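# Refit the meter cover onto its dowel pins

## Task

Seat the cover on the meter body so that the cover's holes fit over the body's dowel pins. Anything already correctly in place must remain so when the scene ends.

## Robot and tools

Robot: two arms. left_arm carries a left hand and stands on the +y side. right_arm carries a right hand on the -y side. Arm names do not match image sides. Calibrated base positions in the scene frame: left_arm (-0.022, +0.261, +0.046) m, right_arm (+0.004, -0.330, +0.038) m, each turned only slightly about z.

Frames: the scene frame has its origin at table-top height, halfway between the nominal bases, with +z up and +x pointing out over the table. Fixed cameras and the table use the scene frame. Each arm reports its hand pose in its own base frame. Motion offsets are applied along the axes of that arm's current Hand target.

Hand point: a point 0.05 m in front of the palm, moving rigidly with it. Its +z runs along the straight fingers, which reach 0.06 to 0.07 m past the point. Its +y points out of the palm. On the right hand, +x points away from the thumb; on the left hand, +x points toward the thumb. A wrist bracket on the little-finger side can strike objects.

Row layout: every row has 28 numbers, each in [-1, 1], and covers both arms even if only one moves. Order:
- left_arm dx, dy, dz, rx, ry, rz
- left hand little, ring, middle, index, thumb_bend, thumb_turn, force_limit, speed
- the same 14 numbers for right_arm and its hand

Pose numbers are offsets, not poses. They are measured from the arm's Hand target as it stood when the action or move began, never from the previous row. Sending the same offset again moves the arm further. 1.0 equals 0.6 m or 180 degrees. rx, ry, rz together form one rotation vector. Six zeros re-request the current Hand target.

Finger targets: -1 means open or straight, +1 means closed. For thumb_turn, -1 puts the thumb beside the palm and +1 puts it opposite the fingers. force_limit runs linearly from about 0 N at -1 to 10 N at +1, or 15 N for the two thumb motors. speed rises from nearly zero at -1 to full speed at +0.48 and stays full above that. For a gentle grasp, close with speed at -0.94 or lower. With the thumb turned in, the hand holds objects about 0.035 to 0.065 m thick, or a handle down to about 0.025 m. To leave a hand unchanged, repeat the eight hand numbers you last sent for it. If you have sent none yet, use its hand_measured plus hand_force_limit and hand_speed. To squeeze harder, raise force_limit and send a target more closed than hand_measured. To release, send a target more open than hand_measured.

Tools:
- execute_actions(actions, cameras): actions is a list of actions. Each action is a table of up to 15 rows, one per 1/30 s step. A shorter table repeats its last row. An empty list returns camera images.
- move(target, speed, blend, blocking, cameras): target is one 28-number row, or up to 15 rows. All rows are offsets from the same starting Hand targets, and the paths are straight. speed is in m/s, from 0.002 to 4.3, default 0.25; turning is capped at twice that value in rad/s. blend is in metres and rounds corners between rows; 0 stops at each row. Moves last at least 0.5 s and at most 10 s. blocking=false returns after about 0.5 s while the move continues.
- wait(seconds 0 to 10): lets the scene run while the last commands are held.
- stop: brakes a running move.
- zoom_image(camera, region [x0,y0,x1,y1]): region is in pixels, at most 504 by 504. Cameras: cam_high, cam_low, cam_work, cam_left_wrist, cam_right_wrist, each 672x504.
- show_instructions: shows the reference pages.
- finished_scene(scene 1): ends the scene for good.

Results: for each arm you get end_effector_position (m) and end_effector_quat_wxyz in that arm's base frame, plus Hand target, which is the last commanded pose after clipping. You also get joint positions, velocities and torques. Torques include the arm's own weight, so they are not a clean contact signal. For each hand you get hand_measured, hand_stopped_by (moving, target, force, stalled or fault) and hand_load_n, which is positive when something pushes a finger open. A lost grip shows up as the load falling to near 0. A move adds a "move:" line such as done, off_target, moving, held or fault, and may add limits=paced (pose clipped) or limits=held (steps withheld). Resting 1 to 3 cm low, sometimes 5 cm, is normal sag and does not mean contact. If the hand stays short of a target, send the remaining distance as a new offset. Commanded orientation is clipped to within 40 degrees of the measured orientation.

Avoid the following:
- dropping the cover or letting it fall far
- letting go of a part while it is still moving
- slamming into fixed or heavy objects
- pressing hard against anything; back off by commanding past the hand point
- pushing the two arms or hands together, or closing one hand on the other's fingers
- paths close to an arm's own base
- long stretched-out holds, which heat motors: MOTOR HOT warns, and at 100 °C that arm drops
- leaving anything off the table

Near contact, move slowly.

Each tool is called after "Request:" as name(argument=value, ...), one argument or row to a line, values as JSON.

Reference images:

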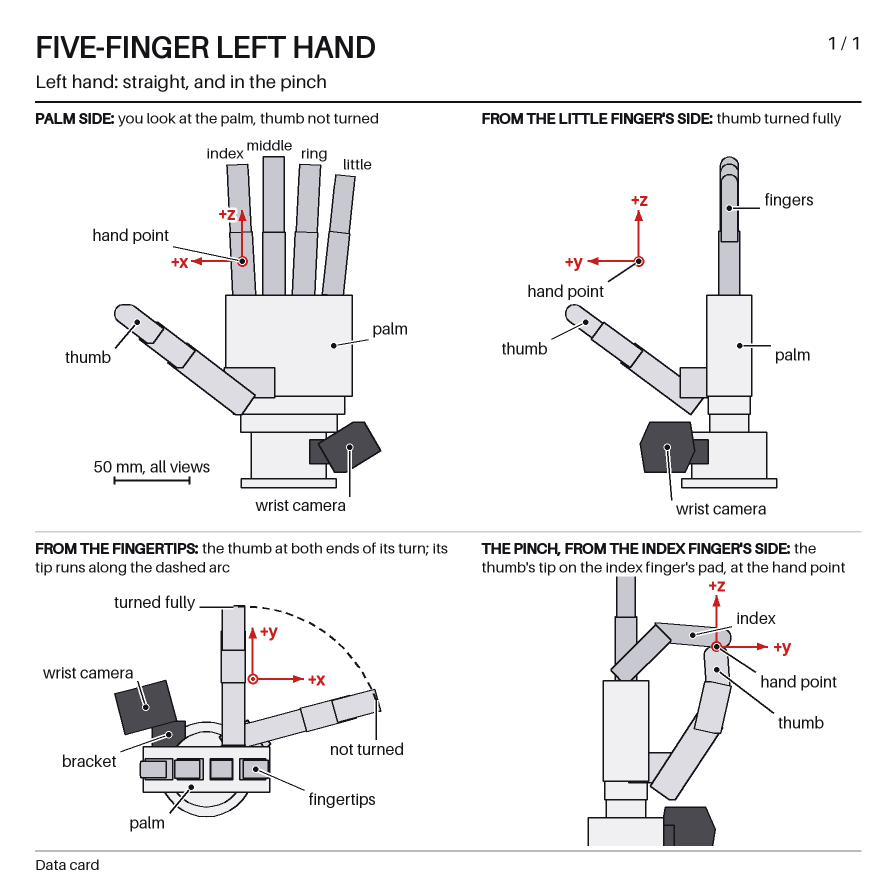

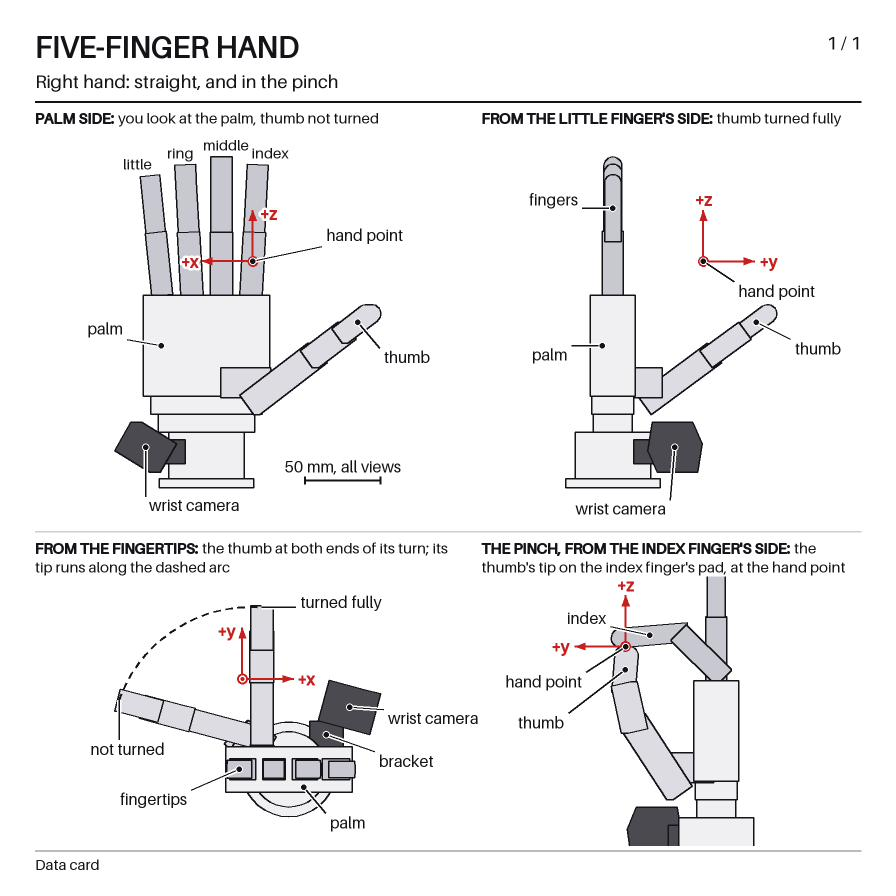

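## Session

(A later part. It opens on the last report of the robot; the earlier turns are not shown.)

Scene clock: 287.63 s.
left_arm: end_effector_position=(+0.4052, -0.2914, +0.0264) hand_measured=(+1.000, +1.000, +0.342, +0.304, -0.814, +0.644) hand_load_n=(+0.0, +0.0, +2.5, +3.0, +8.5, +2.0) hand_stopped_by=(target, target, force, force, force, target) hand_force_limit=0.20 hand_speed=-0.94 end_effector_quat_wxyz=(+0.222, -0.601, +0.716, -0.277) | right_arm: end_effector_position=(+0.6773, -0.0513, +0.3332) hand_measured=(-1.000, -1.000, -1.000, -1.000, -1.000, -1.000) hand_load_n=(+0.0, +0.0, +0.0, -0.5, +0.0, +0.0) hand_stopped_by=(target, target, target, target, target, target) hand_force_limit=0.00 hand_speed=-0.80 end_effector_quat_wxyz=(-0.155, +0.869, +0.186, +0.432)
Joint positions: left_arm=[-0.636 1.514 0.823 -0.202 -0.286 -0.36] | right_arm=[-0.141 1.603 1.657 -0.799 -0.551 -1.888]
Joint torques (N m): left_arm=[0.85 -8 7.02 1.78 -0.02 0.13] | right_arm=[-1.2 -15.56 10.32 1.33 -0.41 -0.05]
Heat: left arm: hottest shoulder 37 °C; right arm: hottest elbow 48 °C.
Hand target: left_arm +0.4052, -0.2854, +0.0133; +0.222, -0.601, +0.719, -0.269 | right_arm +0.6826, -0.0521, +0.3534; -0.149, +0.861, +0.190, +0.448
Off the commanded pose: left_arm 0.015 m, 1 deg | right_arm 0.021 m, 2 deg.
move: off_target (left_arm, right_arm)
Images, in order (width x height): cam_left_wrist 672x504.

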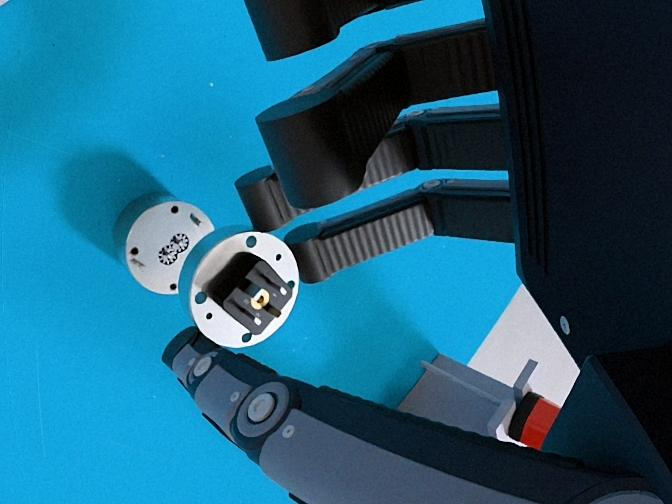

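Request:
zoom_image(
  camera="cam_left_wrist",
  region=[110, 180, 310, 360],
)

Scaled by 2.520 from the camera's 672x504 image, which has a finer 960x720 frame.

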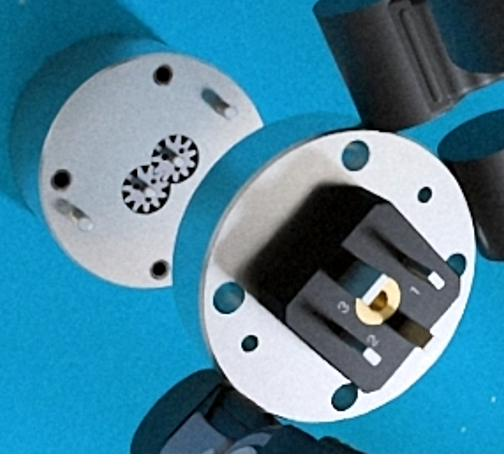

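Request:
zoom_image(
  camera="cam_left_wrist",
  region=[120, 190, 220, 300],
)

Scaled by 4.582 from the camera's 672x504 image, which has a finer 960x720 frame.

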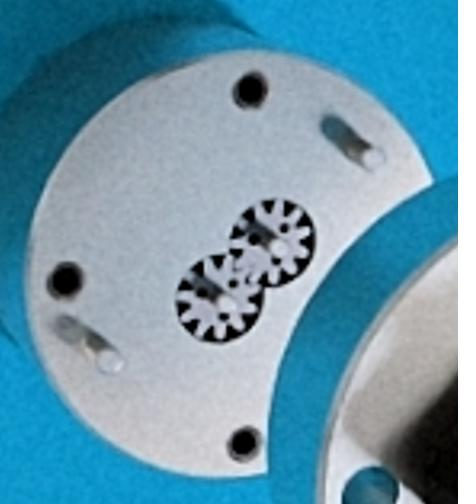

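Request:
execute_actions(
  actions=[],
  cameras=["cam_work", "cam_left_wrist"],
)

Request:
zoom_image(
  camera="cam_work",
  region=[430, 290, 490, 350],
)

Scene clock: 293.80 s.
left_arm: end_effector_position=(+0.4052, -0.2914, +0.0264) hand_measured=(+1.000, +1.000, +0.342, +0.304, -0.814, +0.644) hand_load_n=(+0.0, +0.0, +2.5, +3.0, +8.5, +2.0) hand_stopped_by=(target, target, force, force, force, target) hand_force_limit=0.20 hand_speed=-0.94 end_effector_quat_wxyz=(+0.222, -0.601, +0.716, -0.277) | right_arm: end_effector_position=(+0.6773, -0.0513, +0.3332) hand_measured=(-1.000, -1.000, -1.000, -1.000, -1.000, -1.000) hand_load_n=(+0.0, +0.0, +0.0, +0.0, +0.0, +0.0) hand_stopped_by=(target, target, target, target, target, target) hand_force_limit=0.00 hand_speed=-0.80 end_effector_quat_wxyz=(-0.155, +0.869, +0.186, +0.432)
Joint positions: left_arm=[-0.636 1.514 0.823 -0.202 -0.286 -0.36] | right_arm=[-0.141 1.603 1.657 -0.799 -0.551 -1.888]
Joint velocities: within noise
Joint torques (N m): left_arm=[0.73 -8.47 6.87 1.8 -0.07 0.08] | right_arm=[-1.2 -15.5 10.32 1.35 -0.4 -0.05]
Heat: left arm: hottest shoulder 37 °C; right arm: hottest elbow 48 °C.
Hand target: left_arm +0.4052, -0.2854, +0.0133; +0.222, -0.601, +0.719, -0.269 | right_arm +0.6826, -0.0521, +0.3534; -0.149, +0.861, +0.190, +0.448
Off the commanded pose: left_arm 0.015 m, 1 deg | right_arm 0.021 m, 2 deg.
Images, in order (width x height): cam_work 672x504, cam_left_wrist 672x504.

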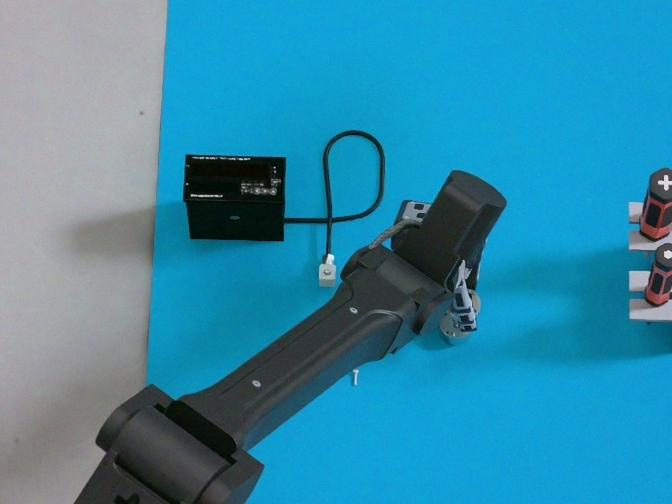

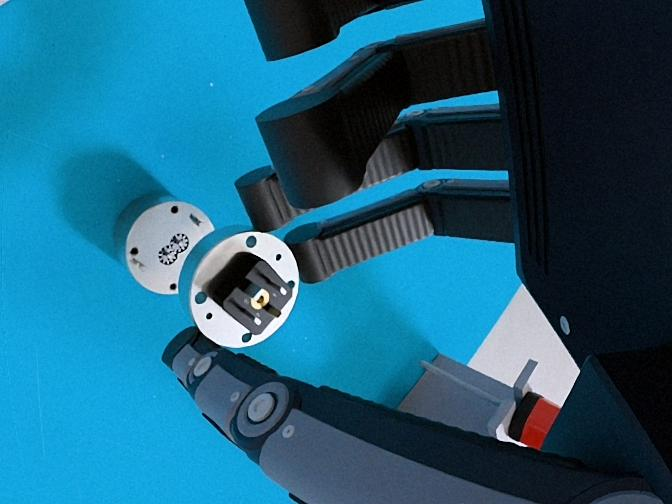

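Scaled by 8.400 from the camera's 672x504 image, which has a finer 960x720 frame.

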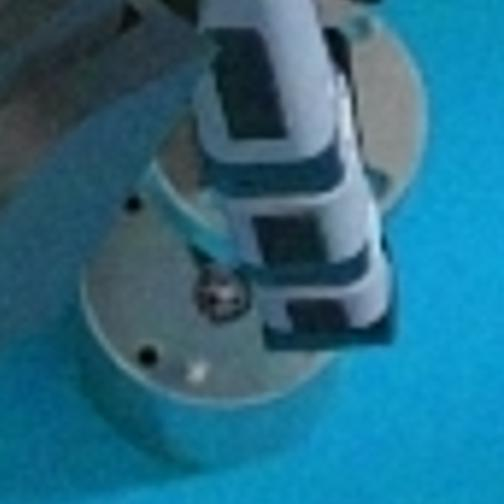

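Request:
move(
  target=[0.0006, -0.055, -0.0625, 0, 0, 0, 1, 1, 0.35, 0.36, -0.58, 0.645, 0.2, -0.94, 0, 0, 0, 0, 0, 0, -1, -1, -1, -1, -1, -1, 0, -0.8],
  speed=0.06,
  cameras=["cam_left_wrist", "cam_work"],
)

Request:
zoom_image(
  camera="cam_left_wrist",
  region=[80, 150, 180, 260],
)

Request:
zoom_image(
  camera="cam_work",
  region=[420, 280, 500, 360],
)

Scene clock: 308.30 s.
left_arm: end_effector_position=(+0.3852, -0.2767, +0.0358) hand_measured=(+1.000, +1.000, +0.342, +0.304, -0.814, +0.644) hand_load_n=(+0.0, +0.0, +2.5, +2.5, +8.5, +2.0) hand_stopped_by=(target, target, force, force, force, target) hand_force_limit=0.20 hand_speed=-0.94 end_effector_quat_wxyz=(+0.214, -0.603, +0.728, -0.246) | right_arm: end_effector_position=(+0.6773, -0.0513, +0.3332) hand_measured=(-1.000, -1.000, -1.000, -1.000, -1.000, -1.000) hand_load_n=(+0.0, +0.0, +0.0, +0.0, +0.0, +0.0) hand_stopped_by=(target, target, target, target, target, target) hand_force_limit=0.00 hand_speed=-0.80 end_effector_quat_wxyz=(-0.155, +0.869, +0.186, +0.432)
Joint positions: left_arm=[-0.636 1.46 0.823 -0.324 -0.285 -0.36] | right_arm=[-0.141 1.603 1.657 -0.799 -0.551 -1.888]
Joint torques (N m): left_arm=[1.44 -10.4 12.22 0.59 -0.06 0.1] | right_arm=[-1.14 -15.56 10.33 1.33 -0.4 -0.06]
Heat: left arm: hottest shoulder 37 °C; right arm: hottest elbow 48 °C.
Hand target: left_arm +0.4056, -0.2857, +0.0632; +0.222, -0.601, +0.719, -0.269 | right_arm +0.6826, -0.0521, +0.3534; -0.149, +0.861, +0.190, +0.448
Off the commanded pose: left_arm 0.035 m, 3 deg | right_arm 0.021 m, 2 deg.
move: off_target (left_arm, right_arm)
Images, in order (width x height): cam_work 672x504, cam_left_wrist 672x504.

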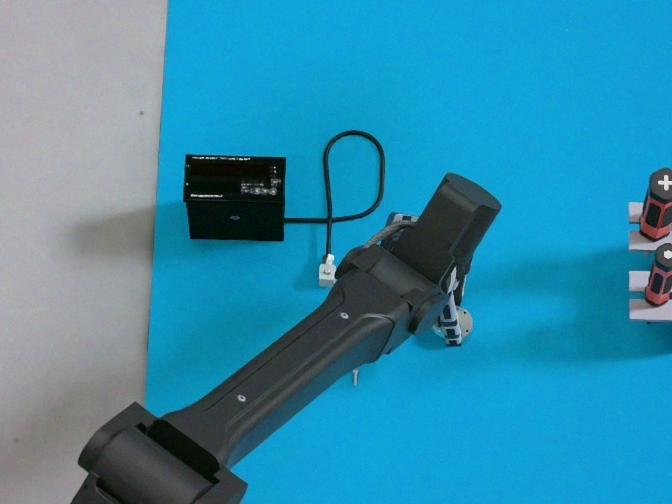

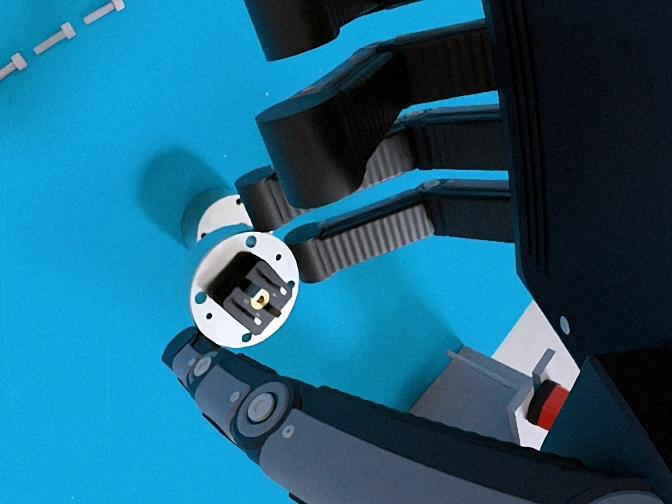

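Scaled by 4.582 from the camera's 672x504 image, which has a finer 960x720 frame.

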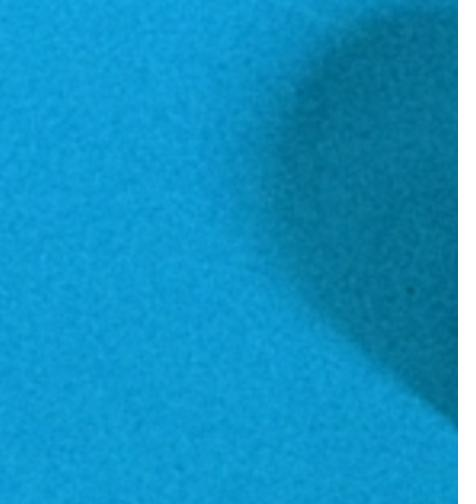

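Scaled by 6.300 from the camera's 672x504 image, which has a finer 960x720 frame.

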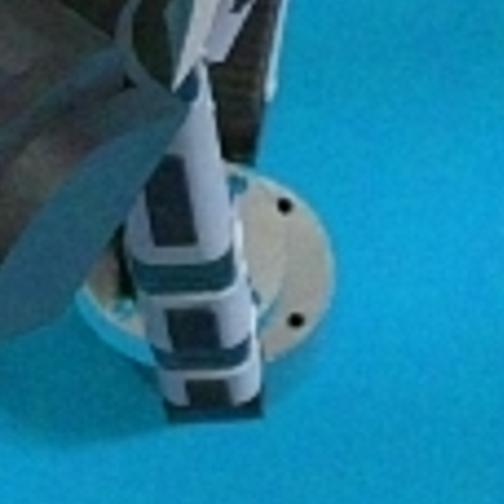

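Request:
move(
  target=[
    [0.0482, -0.0245, -0.0153, 0, 0, 0, 1, 1, 0.35, 0.36, -0.58, 0.645, 0.2, -0.94, 0, 0, 0, 0, 0, 0, -1, -1, -1, -1, -1, -1, 0, -0.8],
    [-0.0042, 0.0773, 0.0763, 0.0008, -0.0005, 0.0045, 1, 1, 0.35, 0.36, -0.58, 0.645, 0.2, -0.94, 0, 0, 0, 0, 0, 0, -1, -1, -1, -1, -1, -1, 0, -0.8],
  ],
  speed=0.05,
  cameras=["cam_left_wrist", "cam_work"],
)

Request:
zoom_image(
  camera="cam_left_wrist",
  region=[140, 200, 240, 310],
)

Request:
zoom_image(
  camera="cam_work",
  region=[430, 290, 490, 350],
)

Scene clock: 329.60 s.
left_arm: end_effector_position=(+0.4013, -0.2885, +0.0111) hand_measured=(+1.000, +1.000, +0.342, +0.304, -0.814, +0.644) hand_load_n=(+0.0, +0.0, +2.5, +2.5, +8.5, +2.0) hand_stopped_by=(target, target, force, force, force, target) hand_force_limit=0.20 hand_speed=-0.94 end_effector_quat_wxyz=(+0.225, -0.596, +0.720, -0.276) | right_arm: end_effector_position=(+0.6773, -0.0513, +0.3332) hand_measured=(-1.000, -1.000, -1.000, -1.000, -1.000, -1.000) hand_load_n=(+0.5, +0.0, +0.0, +0.0, +0.0, +0.0) hand_stopped_by=(target, target, target, target, target, target) hand_force_limit=0.00 hand_speed=-0.80 end_effector_quat_wxyz=(-0.155, +0.869, +0.186, +0.432)
Joint positions: left_arm=[-0.639 1.535 0.794 -0.152 -0.29 -0.348] | right_arm=[-0.141 1.603 1.657 -0.799 -0.551 -1.888]
Joint torques (N m): left_arm=[1.26 -7.82 6.57 1.83 -0.07 0.11] | right_arm=[-1.14 -15.5 10.33 1.32 -0.41 -0.05]
Heat: left arm: hottest elbow 37 °C; right arm: hottest elbow 48 °C.
Hand target: left_arm +0.4009, -0.2823, -0.0019; +0.225, -0.596, +0.723, -0.268 | right_arm +0.6826, -0.0521, +0.3534; -0.149, +0.861, +0.190, +0.448
Off the commanded pose: left_arm 0.014 m, 1 deg | right_arm 0.021 m, 2 deg.
move: off_target (left_arm, right_arm)
Images, in order (width x height): cam_work 672x504, cam_left_wrist 672x504.

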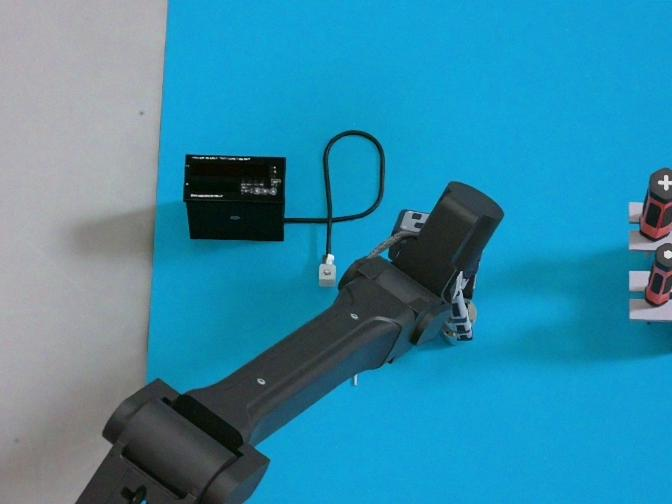

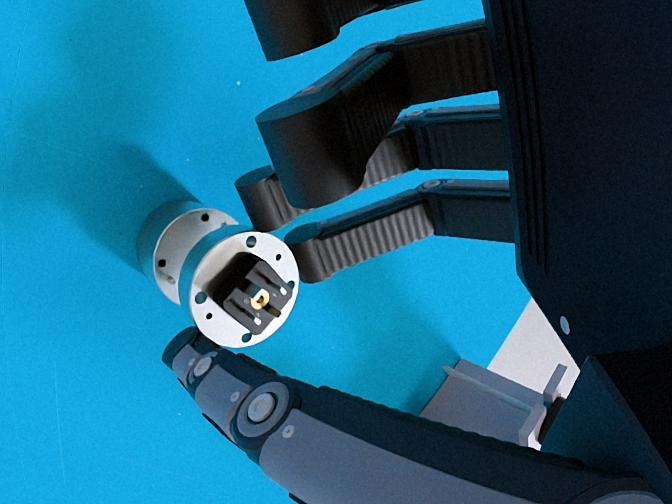

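Scaled by 4.582 from the camera's 672x504 image, which has a finer 960x720 frame.

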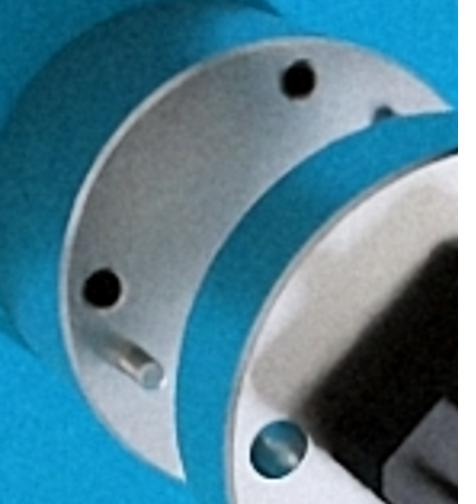

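Scaled by 8.400 from the camera's 672x504 image, which has a finer 960x720 frame.

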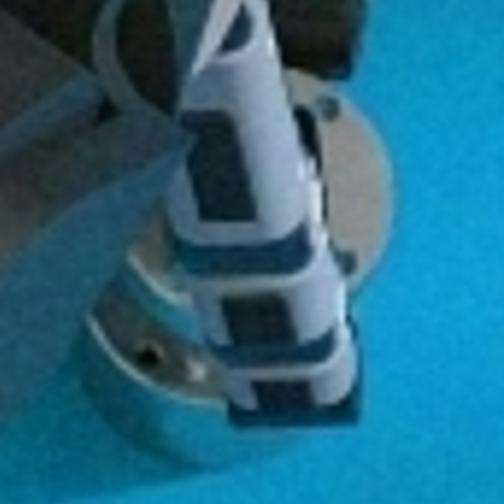

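Request:
zoom_image(
  camera="cam_work",
  region=[456, 290, 486, 330],
)

Request:
move(
  target=[-0.0032, 0.0077, 0.0078, -0.0006, 0.0026, 0.0034, 1, 1, 0.35, 0.36, -0.58, 0.645, 0.2, -0.94, 0, 0, 0, 0, 0, 0, -1, -1, -1, -1, -1, -1, 0, -0.8],
  speed=0.03,
  cameras=["cam_left_wrist", "cam_work"],
)

Request:
zoom_image(
  camera="cam_left_wrist",
  region=[140, 200, 240, 310],
)

Request:
zoom_image(
  camera="cam_work",
  region=[456, 290, 486, 330],
)

Scaled by 12.600 from the camera's 672x504 image, which has a finer 960x720 frame.

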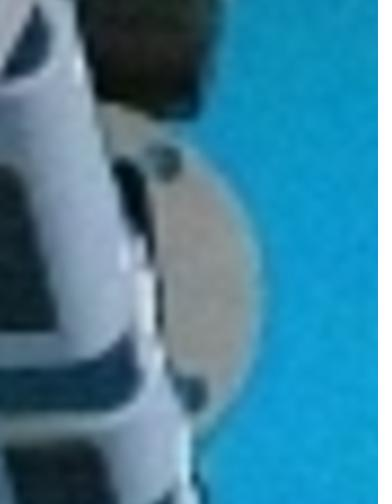

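Scene clock: 336.73 s.
left_arm: end_effector_position=(+0.4016, -0.2870, +0.0048) hand_measured=(+1.000, +1.000, +0.342, +0.304, -0.814, +0.644) hand_load_n=(+0.0, +0.0, +2.5, +2.5, +8.5, +2.0) hand_stopped_by=(target, target, force, force, force, target) hand_force_limit=0.20 hand_speed=-0.94 end_effector_quat_wxyz=(+0.223, -0.591, +0.724, -0.277) | right_arm: end_effector_position=(+0.6773, -0.0513, +0.3332) hand_measured=(-1.000, -1.000, -1.000, -1.000, -1.000, -1.000) hand_load_n=(+0.0, +0.0, +0.0, +0.0, +0.0, +0.0) hand_stopped_by=(target, target, target, target, target, target) hand_force_limit=0.00 hand_speed=-0.80 end_effector_quat_wxyz=(-0.155, +0.869, +0.186, +0.432)
Joint positions: left_arm=[-0.632 1.547 0.786 -0.128 -0.277 -0.332] | right_arm=[-0.141 1.603 1.657 -0.799 -0.551 -1.888]
Joint torques (N m): left_arm=[1.32 -8.41 6.52 1.95 -0.01 0.15] | right_arm=[-1.14 -15.56 10.33 1.33 -0.4 -0.06]
Heat: left arm: hottest shoulder 36 °C; right arm: hottest elbow 48 °C.
Hand target: left_arm +0.4009, -0.2805, -0.0084; +0.223, -0.591, +0.727, -0.268 | right_arm +0.6826, -0.0521, +0.3534; -0.149, +0.861, +0.190, +0.448
Off the commanded pose: left_arm 0.015 m, 1 deg | right_arm 0.021 m, 2 deg.
move: off_target (left_arm, right_arm)
Images, in order (width x height): cam_work 672x504, cam_left_wrist 672x504.

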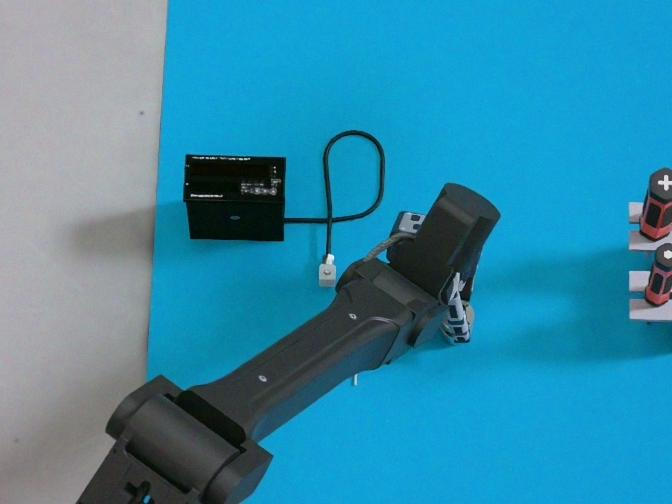

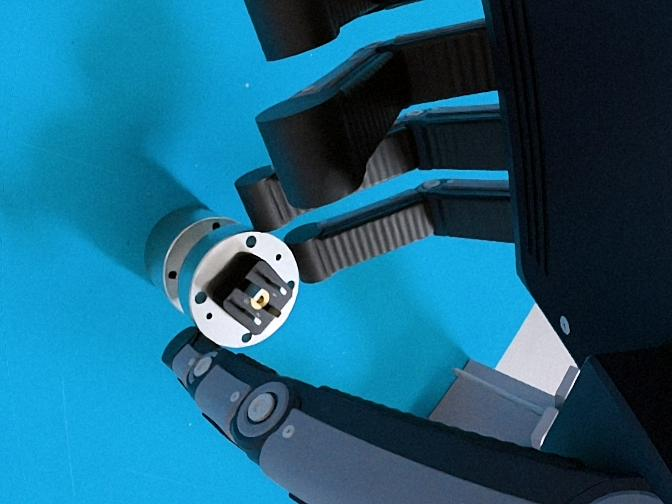

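Scaled by 4.582 from the camera's 672x504 image, which has a finer 960x720 frame.

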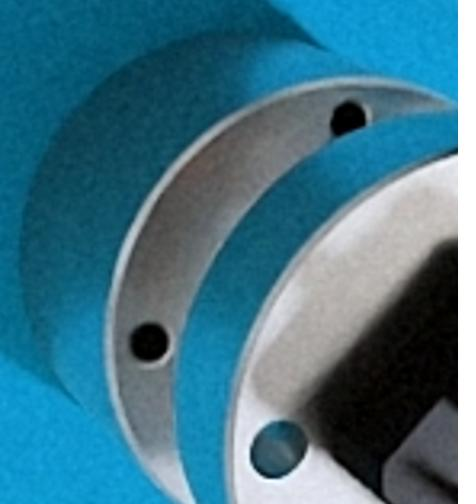

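Scaled by 12.600 from the camera's 672x504 image, which has a finer 960x720 frame.

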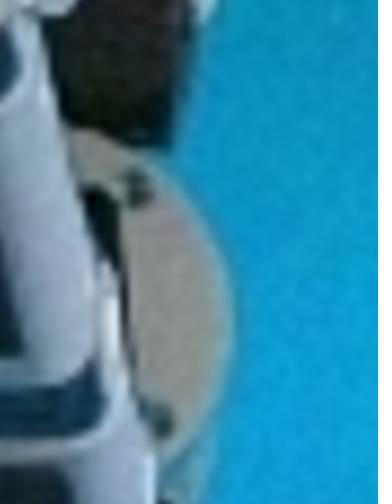

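Request:
move(
  target=[-0.0003, 0.0047, 0.0043, -0.0017, -0.0006, 0.0005, 1, 1, 0.35, 0.36, -0.58, 0.645, 0.2, -0.94, 0, 0, 0, 0, 0, 0, -1, -1, -1, -1, -1, -1, 0, -0.8],
  speed=0.02,
  cameras=["cam_left_wrist", "cam_work"],
)

Request:
zoom_image(
  camera="cam_left_wrist",
  region=[140, 200, 240, 310],
)

Request:
zoom_image(
  camera="cam_work",
  region=[456, 300, 486, 340],
)

Scene clock: 342.87 s.
left_arm: end_effector_position=(+0.4013, -0.2867, +0.0014) hand_measured=(+1.000, +1.000, +0.342, +0.304, -0.814, +0.644) hand_load_n=(+0.0, +0.0, +2.5, +3.0, +8.5, +2.5) hand_stopped_by=(target, target, force, force, force, target) hand_force_limit=0.20 hand_speed=-0.94 end_effector_quat_wxyz=(+0.223, -0.591, +0.725, -0.275) | right_arm: end_effector_position=(+0.6773, -0.0513, +0.3332) hand_measured=(-1.000, -1.000, -1.000, -1.000, -1.000, -1.000) hand_load_n=(+0.0, +0.0, +0.0, +0.0, +0.0, +0.0) hand_stopped_by=(target, target, target, target, target, target) hand_force_limit=0.00 hand_speed=-0.80 end_effector_quat_wxyz=(-0.155, +0.869, +0.186, +0.432)
Joint positions: left_arm=[-0.632 1.555 0.786 -0.126 -0.277 -0.332] | right_arm=[-0.141 1.603 1.657 -0.799 -0.551 -1.888]
Joint torques (N m): left_arm=[0.97 -8 6.34 1.78 -0.03 0.11] | right_arm=[-1.2 -15.56 10.33 1.32 -0.41 -0.05]
Heat: left arm: hottest shoulder 36 °C; right arm: hottest elbow 49 °C.
Hand target: left_arm +0.4005, -0.2801, -0.0121; +0.222, -0.591, +0.728, -0.266 | right_arm +0.6826, -0.0521, +0.3534; -0.149, +0.861, +0.190, +0.448
Off the commanded pose: left_arm 0.015 m, 1 deg | right_arm 0.021 m, 2 deg.
move: off_target (left_arm, right_arm)
Images, in order (width x height): cam_work 672x504, cam_left_wrist 672x504.

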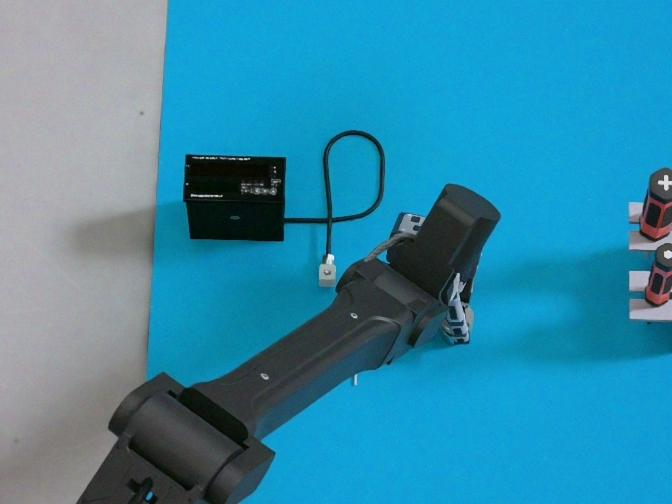

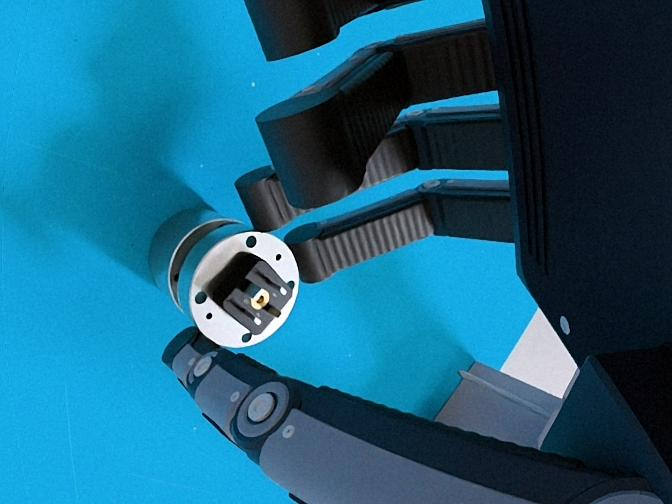

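Scaled by 4.582 from the camera's 672x504 image, which has a finer 960x720 frame.

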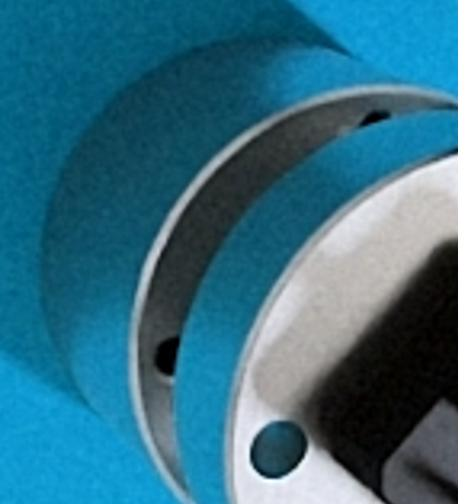

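Scaled by 12.600 from the camera's 672x504 image, which has a finer 960x720 frame.

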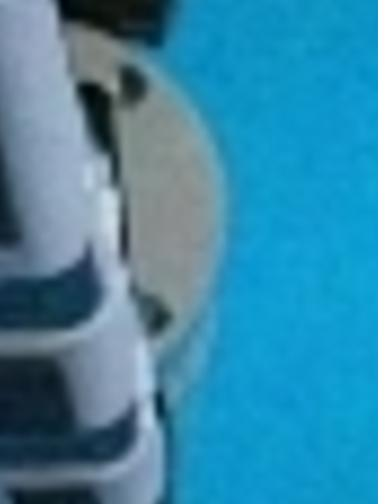

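Request:
move(
  target=[-0.0002, 0.001, 0.0024, 0, 0, 0, 1, 1, 0.35, 0.36, -0.58, 0.645, 0.2, -0.94, 0, 0, 0, 0, 0, 0, -1, -1, -1, -1, -1, -1, 0, -0.8],
  speed=0.02,
  cameras=["cam_left_wrist", "cam_work"],
)

Request:
zoom_image(
  camera="cam_left_wrist",
  region=[140, 200, 240, 310],
)

Request:
zoom_image(
  camera="cam_work",
  region=[456, 300, 486, 340],
)

Scene clock: 348.10 s.
left_arm: end_effector_position=(+0.4019, -0.2868, +0.0000) hand_measured=(+1.000, +1.000, +0.342, +0.304, -0.814, +0.644) hand_load_n=(+0.0, +0.0, +2.5, +3.0, +8.5, +2.0) hand_stopped_by=(target, target, force, force, force, target) hand_force_limit=0.20 hand_speed=-0.94 end_effector_quat_wxyz=(+0.223, -0.591, +0.725, -0.275) | right_arm: end_effector_position=(+0.6773, -0.0513, +0.3332) hand_measured=(-1.000, -1.000, -1.000, -1.000, -1.000, -1.000) hand_load_n=(+0.0, +0.0, +0.0, +0.0, +0.0, -0.5) hand_stopped_by=(target, target, target, target, target, target) hand_force_limit=0.00 hand_speed=-0.80 end_effector_quat_wxyz=(-0.155, +0.869, +0.186, +0.432)
Joint positions: left_arm=[-0.631 1.559 0.786 -0.121 -0.277 -0.331] | right_arm=[-0.141 1.603 1.657 -0.799 -0.551 -1.888]
Joint torques (N m): left_arm=[0.97 -8.59 6.43 1.87 0 0.09] | right_arm=[-1.2 -15.5 10.32 1.35 -0.4 -0.06]
Heat: left arm: hottest shoulder 36 °C; right arm: hottest elbow 49 °C.
Hand target: left_arm +0.4010, -0.2800, -0.0137; +0.222, -0.591, +0.728, -0.266 | right_arm +0.6826, -0.0521, +0.3534; -0.149, +0.861, +0.190, +0.448
Off the commanded pose: left_arm 0.015 m, 1 deg | right_arm 0.021 m, 2 deg.
move: off_target (left_arm, right_arm)
Images, in order (width x height): cam_work 672x504, cam_left_wrist 672x504.

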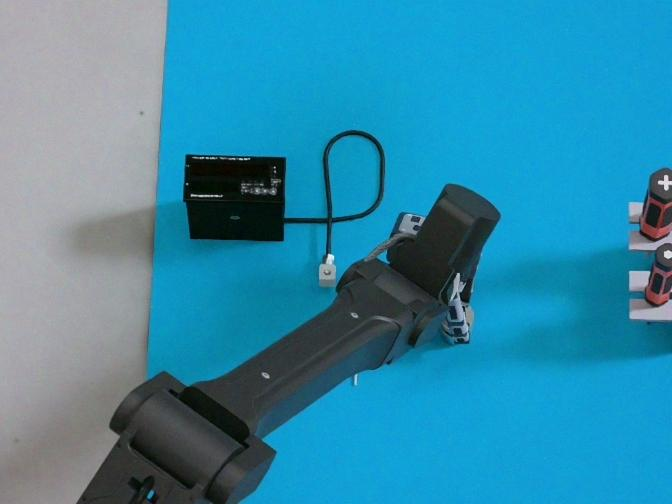

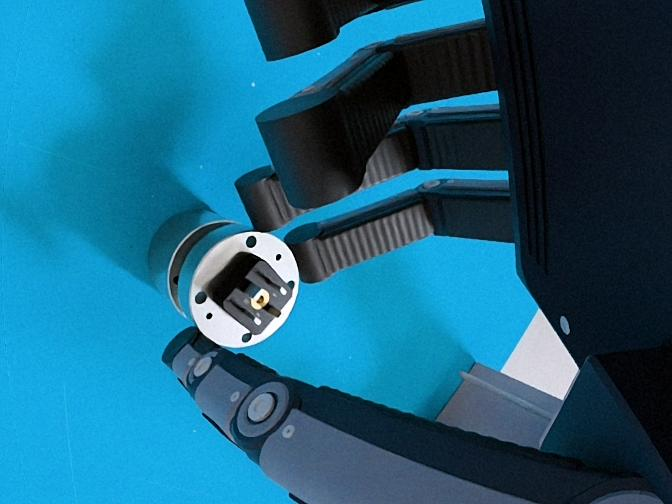

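Scaled by 4.582 from the camera's 672x504 image, which has a finer 960x720 frame.

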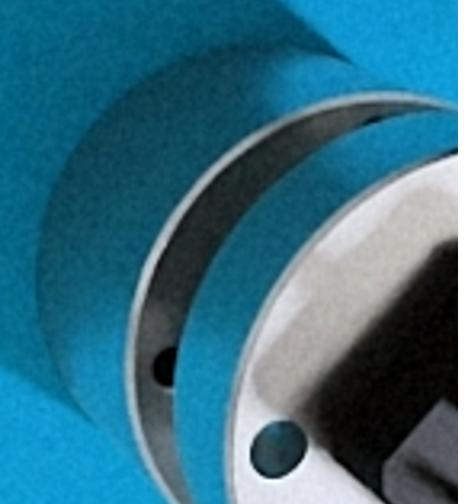

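Scaled by 12.600 from the camera's 672x504 image, which has a finer 960x720 frame.

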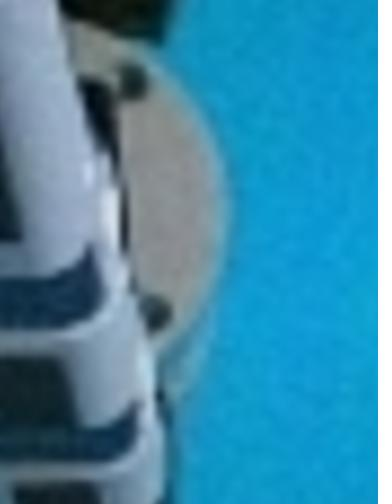

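Request:
move(
  target=[0, 0.002, 0.00225, 0, 0, 0, 1, 1, 0.35, 0.36, -0.58, 0.645, 0.2, -0.94, 0, 0, 0, 0, 0, 0, -1, -1, -1, -1, -1, -1, 0, -0.8],
  speed=0.02,
  cameras=["cam_left_wrist", "cam_work"],
)

Request:
zoom_image(
  camera="cam_left_wrist",
  region=[160, 210, 260, 320],
)

Request:
zoom_image(
  camera="cam_work",
  region=[456, 300, 486, 340],
)

Scene clock: 350.50 s.
left_arm: end_effector_position=(+0.4026, -0.2873, -0.0010) hand_measured=(+1.000, +1.000, +0.342, +0.304, -0.814, +0.644) hand_load_n=(+0.0, +0.0, +2.5, +3.0, +8.5, +2.0) hand_stopped_by=(target, target, force, force, force, target) hand_force_limit=0.20 hand_speed=-0.94 end_effector_quat_wxyz=(+0.223, -0.591, +0.725, -0.276) | right_arm: end_effector_position=(+0.6773, -0.0513, +0.3332) hand_measured=(-1.000, -1.000, -1.000, -1.000, -1.000, -1.000) hand_load_n=(+0.0, +0.0, +0.0, +0.0, +0.5, +0.0) hand_stopped_by=(target, target, target, target, target, target) hand_force_limit=0.00 hand_speed=-0.80 end_effector_quat_wxyz=(-0.155, +0.869, +0.186, +0.432)
Joint positions: left_arm=[-0.631 1.563 0.786 -0.115 -0.277 -0.331] | right_arm=[-0.141 1.603 1.657 -0.799 -0.551 -1.888]
Joint torques (N m): left_arm=[1.44 -7.88 6.2 1.72 -0.04 0.07] | right_arm=[-1.14 -15.56 10.33 1.31 -0.4 -0.06]
Heat: left arm: hottest shoulder 36 °C; right arm: hottest elbow 49 °C.
Hand target: left_arm +0.4010, -0.2800, -0.0155; +0.222, -0.591, +0.728, -0.266 | right_arm +0.6826, -0.0521, +0.3534; -0.149, +0.861, +0.190, +0.448
Off the commanded pose: left_arm 0.016 m, 1 deg | right_arm 0.021 m, 2 deg.
move: off_target (left_arm, right_arm)
Images, in order (width x height): cam_work 672x504, cam_left_wrist 672x504.

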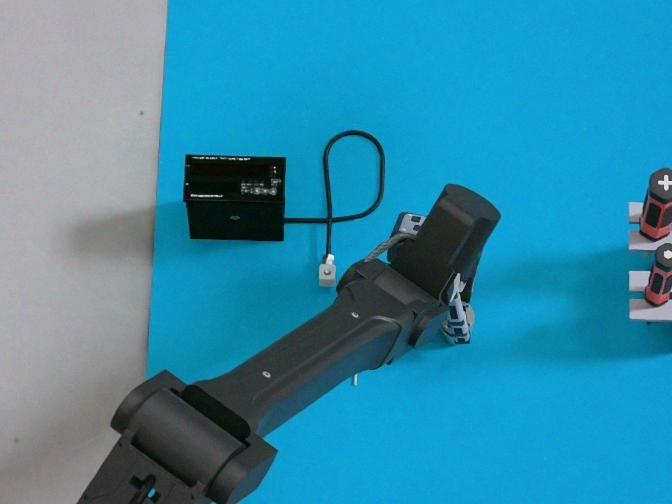

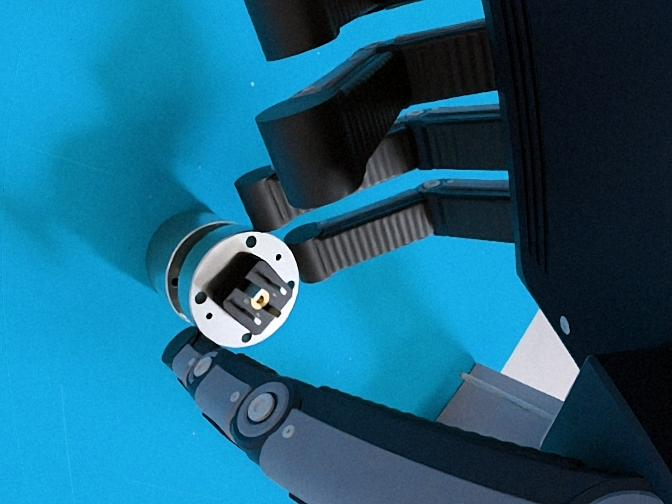

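Scaled by 4.582 from the camera's 672x504 image, which has a finer 960x720 frame.

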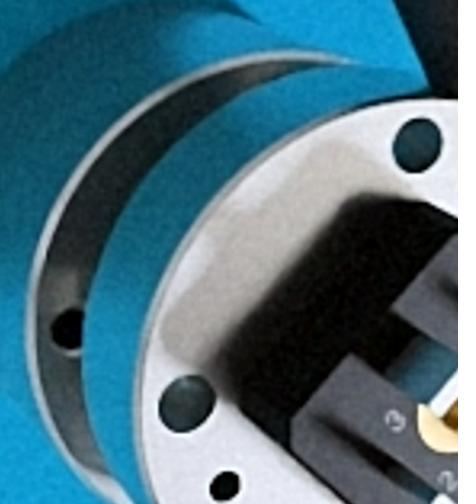

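Scaled by 12.600 from the camera's 672x504 image, which has a finer 960x720 frame.

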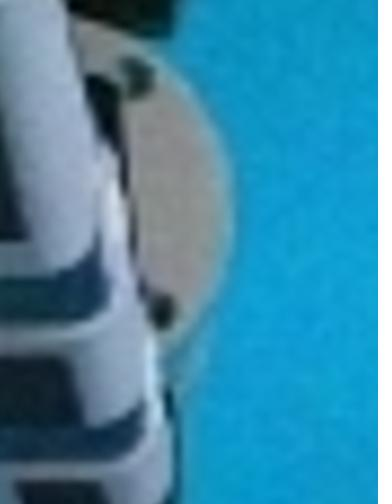

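Request:
move(
  target=[-0.0019, 0.0053, 0.0002, -0.0015, -0.0006, 0.0005, 1, 1, 0.35, 0.36, -0.58, 0.645, 0.2, -0.94, 0, 0, 0, 0, 0, 0, -1, -1, -1, -1, -1, -1, 0, -0.8],
  speed=0.02,
  cameras=["cam_left_wrist", "cam_work"],
)

Request:
zoom_image(
  camera="cam_work",
  region=[456, 300, 486, 340],
)

Scene clock: 353.37 s.
left_arm: end_effector_position=(+0.4000, -0.2854, -0.0037) hand_measured=(+1.000, +1.000, +0.342, +0.304, -0.814, +0.644) hand_load_n=(+0.0, +0.0, +2.5, +3.0, +8.5, +2.0) hand_stopped_by=(target, target, force, force, force, target) hand_force_limit=0.20 hand_speed=-0.94 end_effector_quat_wxyz=(+0.222, -0.591, +0.726, -0.273) | right_arm: end_effector_position=(+0.6773, -0.0513, +0.3332) hand_measured=(-1.000, -1.000, -1.000, -1.000, -1.000, -1.000) hand_load_n=(+0.0, -0.5, +0.0, +0.0, +0.0, +0.0) hand_stopped_by=(target, target, target, target, target, target) hand_force_limit=0.00 hand_speed=-0.80 end_effector_quat_wxyz=(-0.155, +0.869, +0.186, +0.432)
Joint positions: left_arm=[-0.631 1.563 0.779 -0.114 -0.277 -0.331] | right_arm=[-0.141 1.603 1.657 -0.799 -0.551 -1.888]
Joint torques (N m): left_arm=[0.73 -8.23 6.3 1.85 -0.03 0.12] | right_arm=[-1.14 -15.5 10.32 1.33 -0.41 -0.05]
Heat: left arm: hottest shoulder 36 °C; right arm: hottest elbow 49 °C.
Hand target: left_arm +0.3989, -0.2785, -0.0176; +0.222, -0.591, +0.729, -0.263 | right_arm +0.6826, -0.0521, +0.3534; -0.149, +0.861, +0.190, +0.448
Off the commanded pose: left_arm 0.016 m, 1 deg | right_arm 0.021 m, 2 deg.
move: off_target (left_arm, right_arm)
Images, in order (width x height): cam_work 672x504, cam_left_wrist 672x504.

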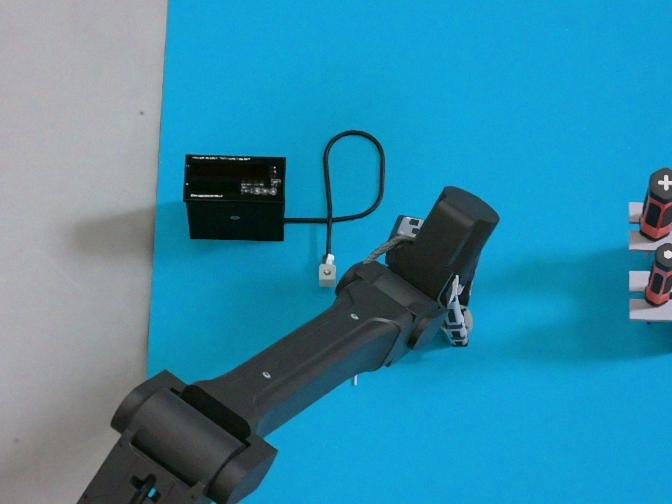

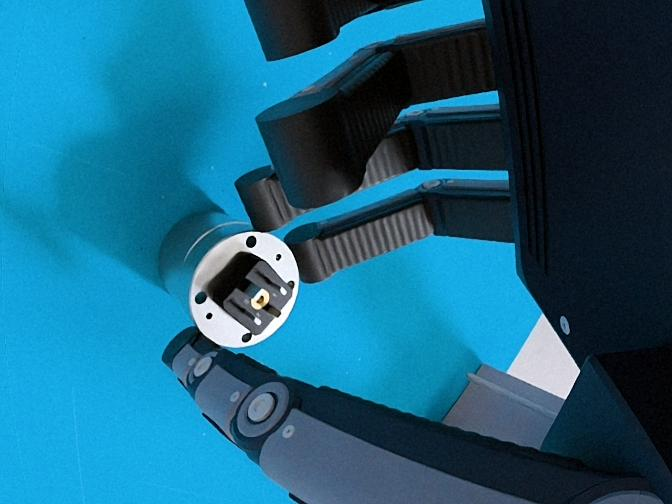

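Scaled by 12.600 from the camera's 672x504 image, which has a finer 960x720 frame.

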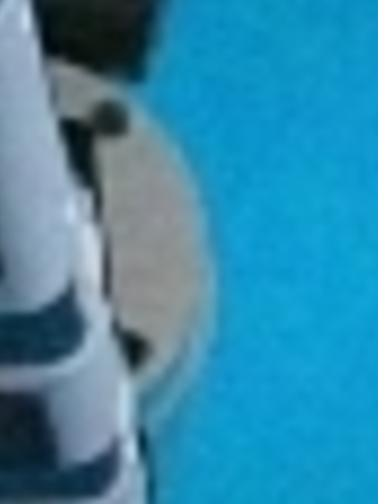

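Request:
zoom_image(
  camera="cam_left_wrist",
  region=[180, 220, 300, 350],
)

Request:
zoom_image(
  camera="cam_left_wrist",
  region=[150, 200, 220, 320],
)

Scaled by 3.877 from the camera's 672x504 image, which has a finer 960x720 frame.

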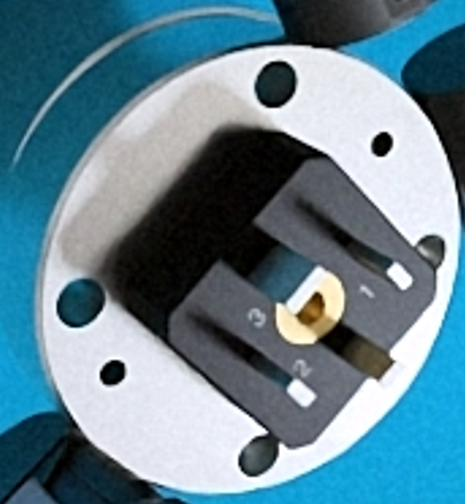

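Scaled by 4.200 from the camera's 672x504 image, which has a finer 960x720 frame.

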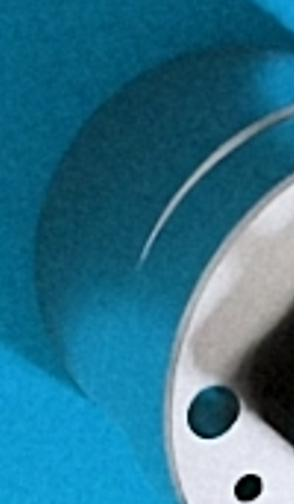

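Request:
zoom_image(
  camera="cam_work",
  region=[430, 290, 490, 350],
)

Scaled by 8.400 from the camera's 672x504 image, which has a finer 960x720 frame.

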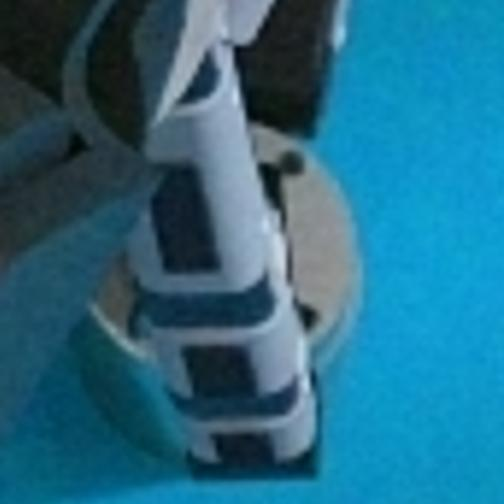

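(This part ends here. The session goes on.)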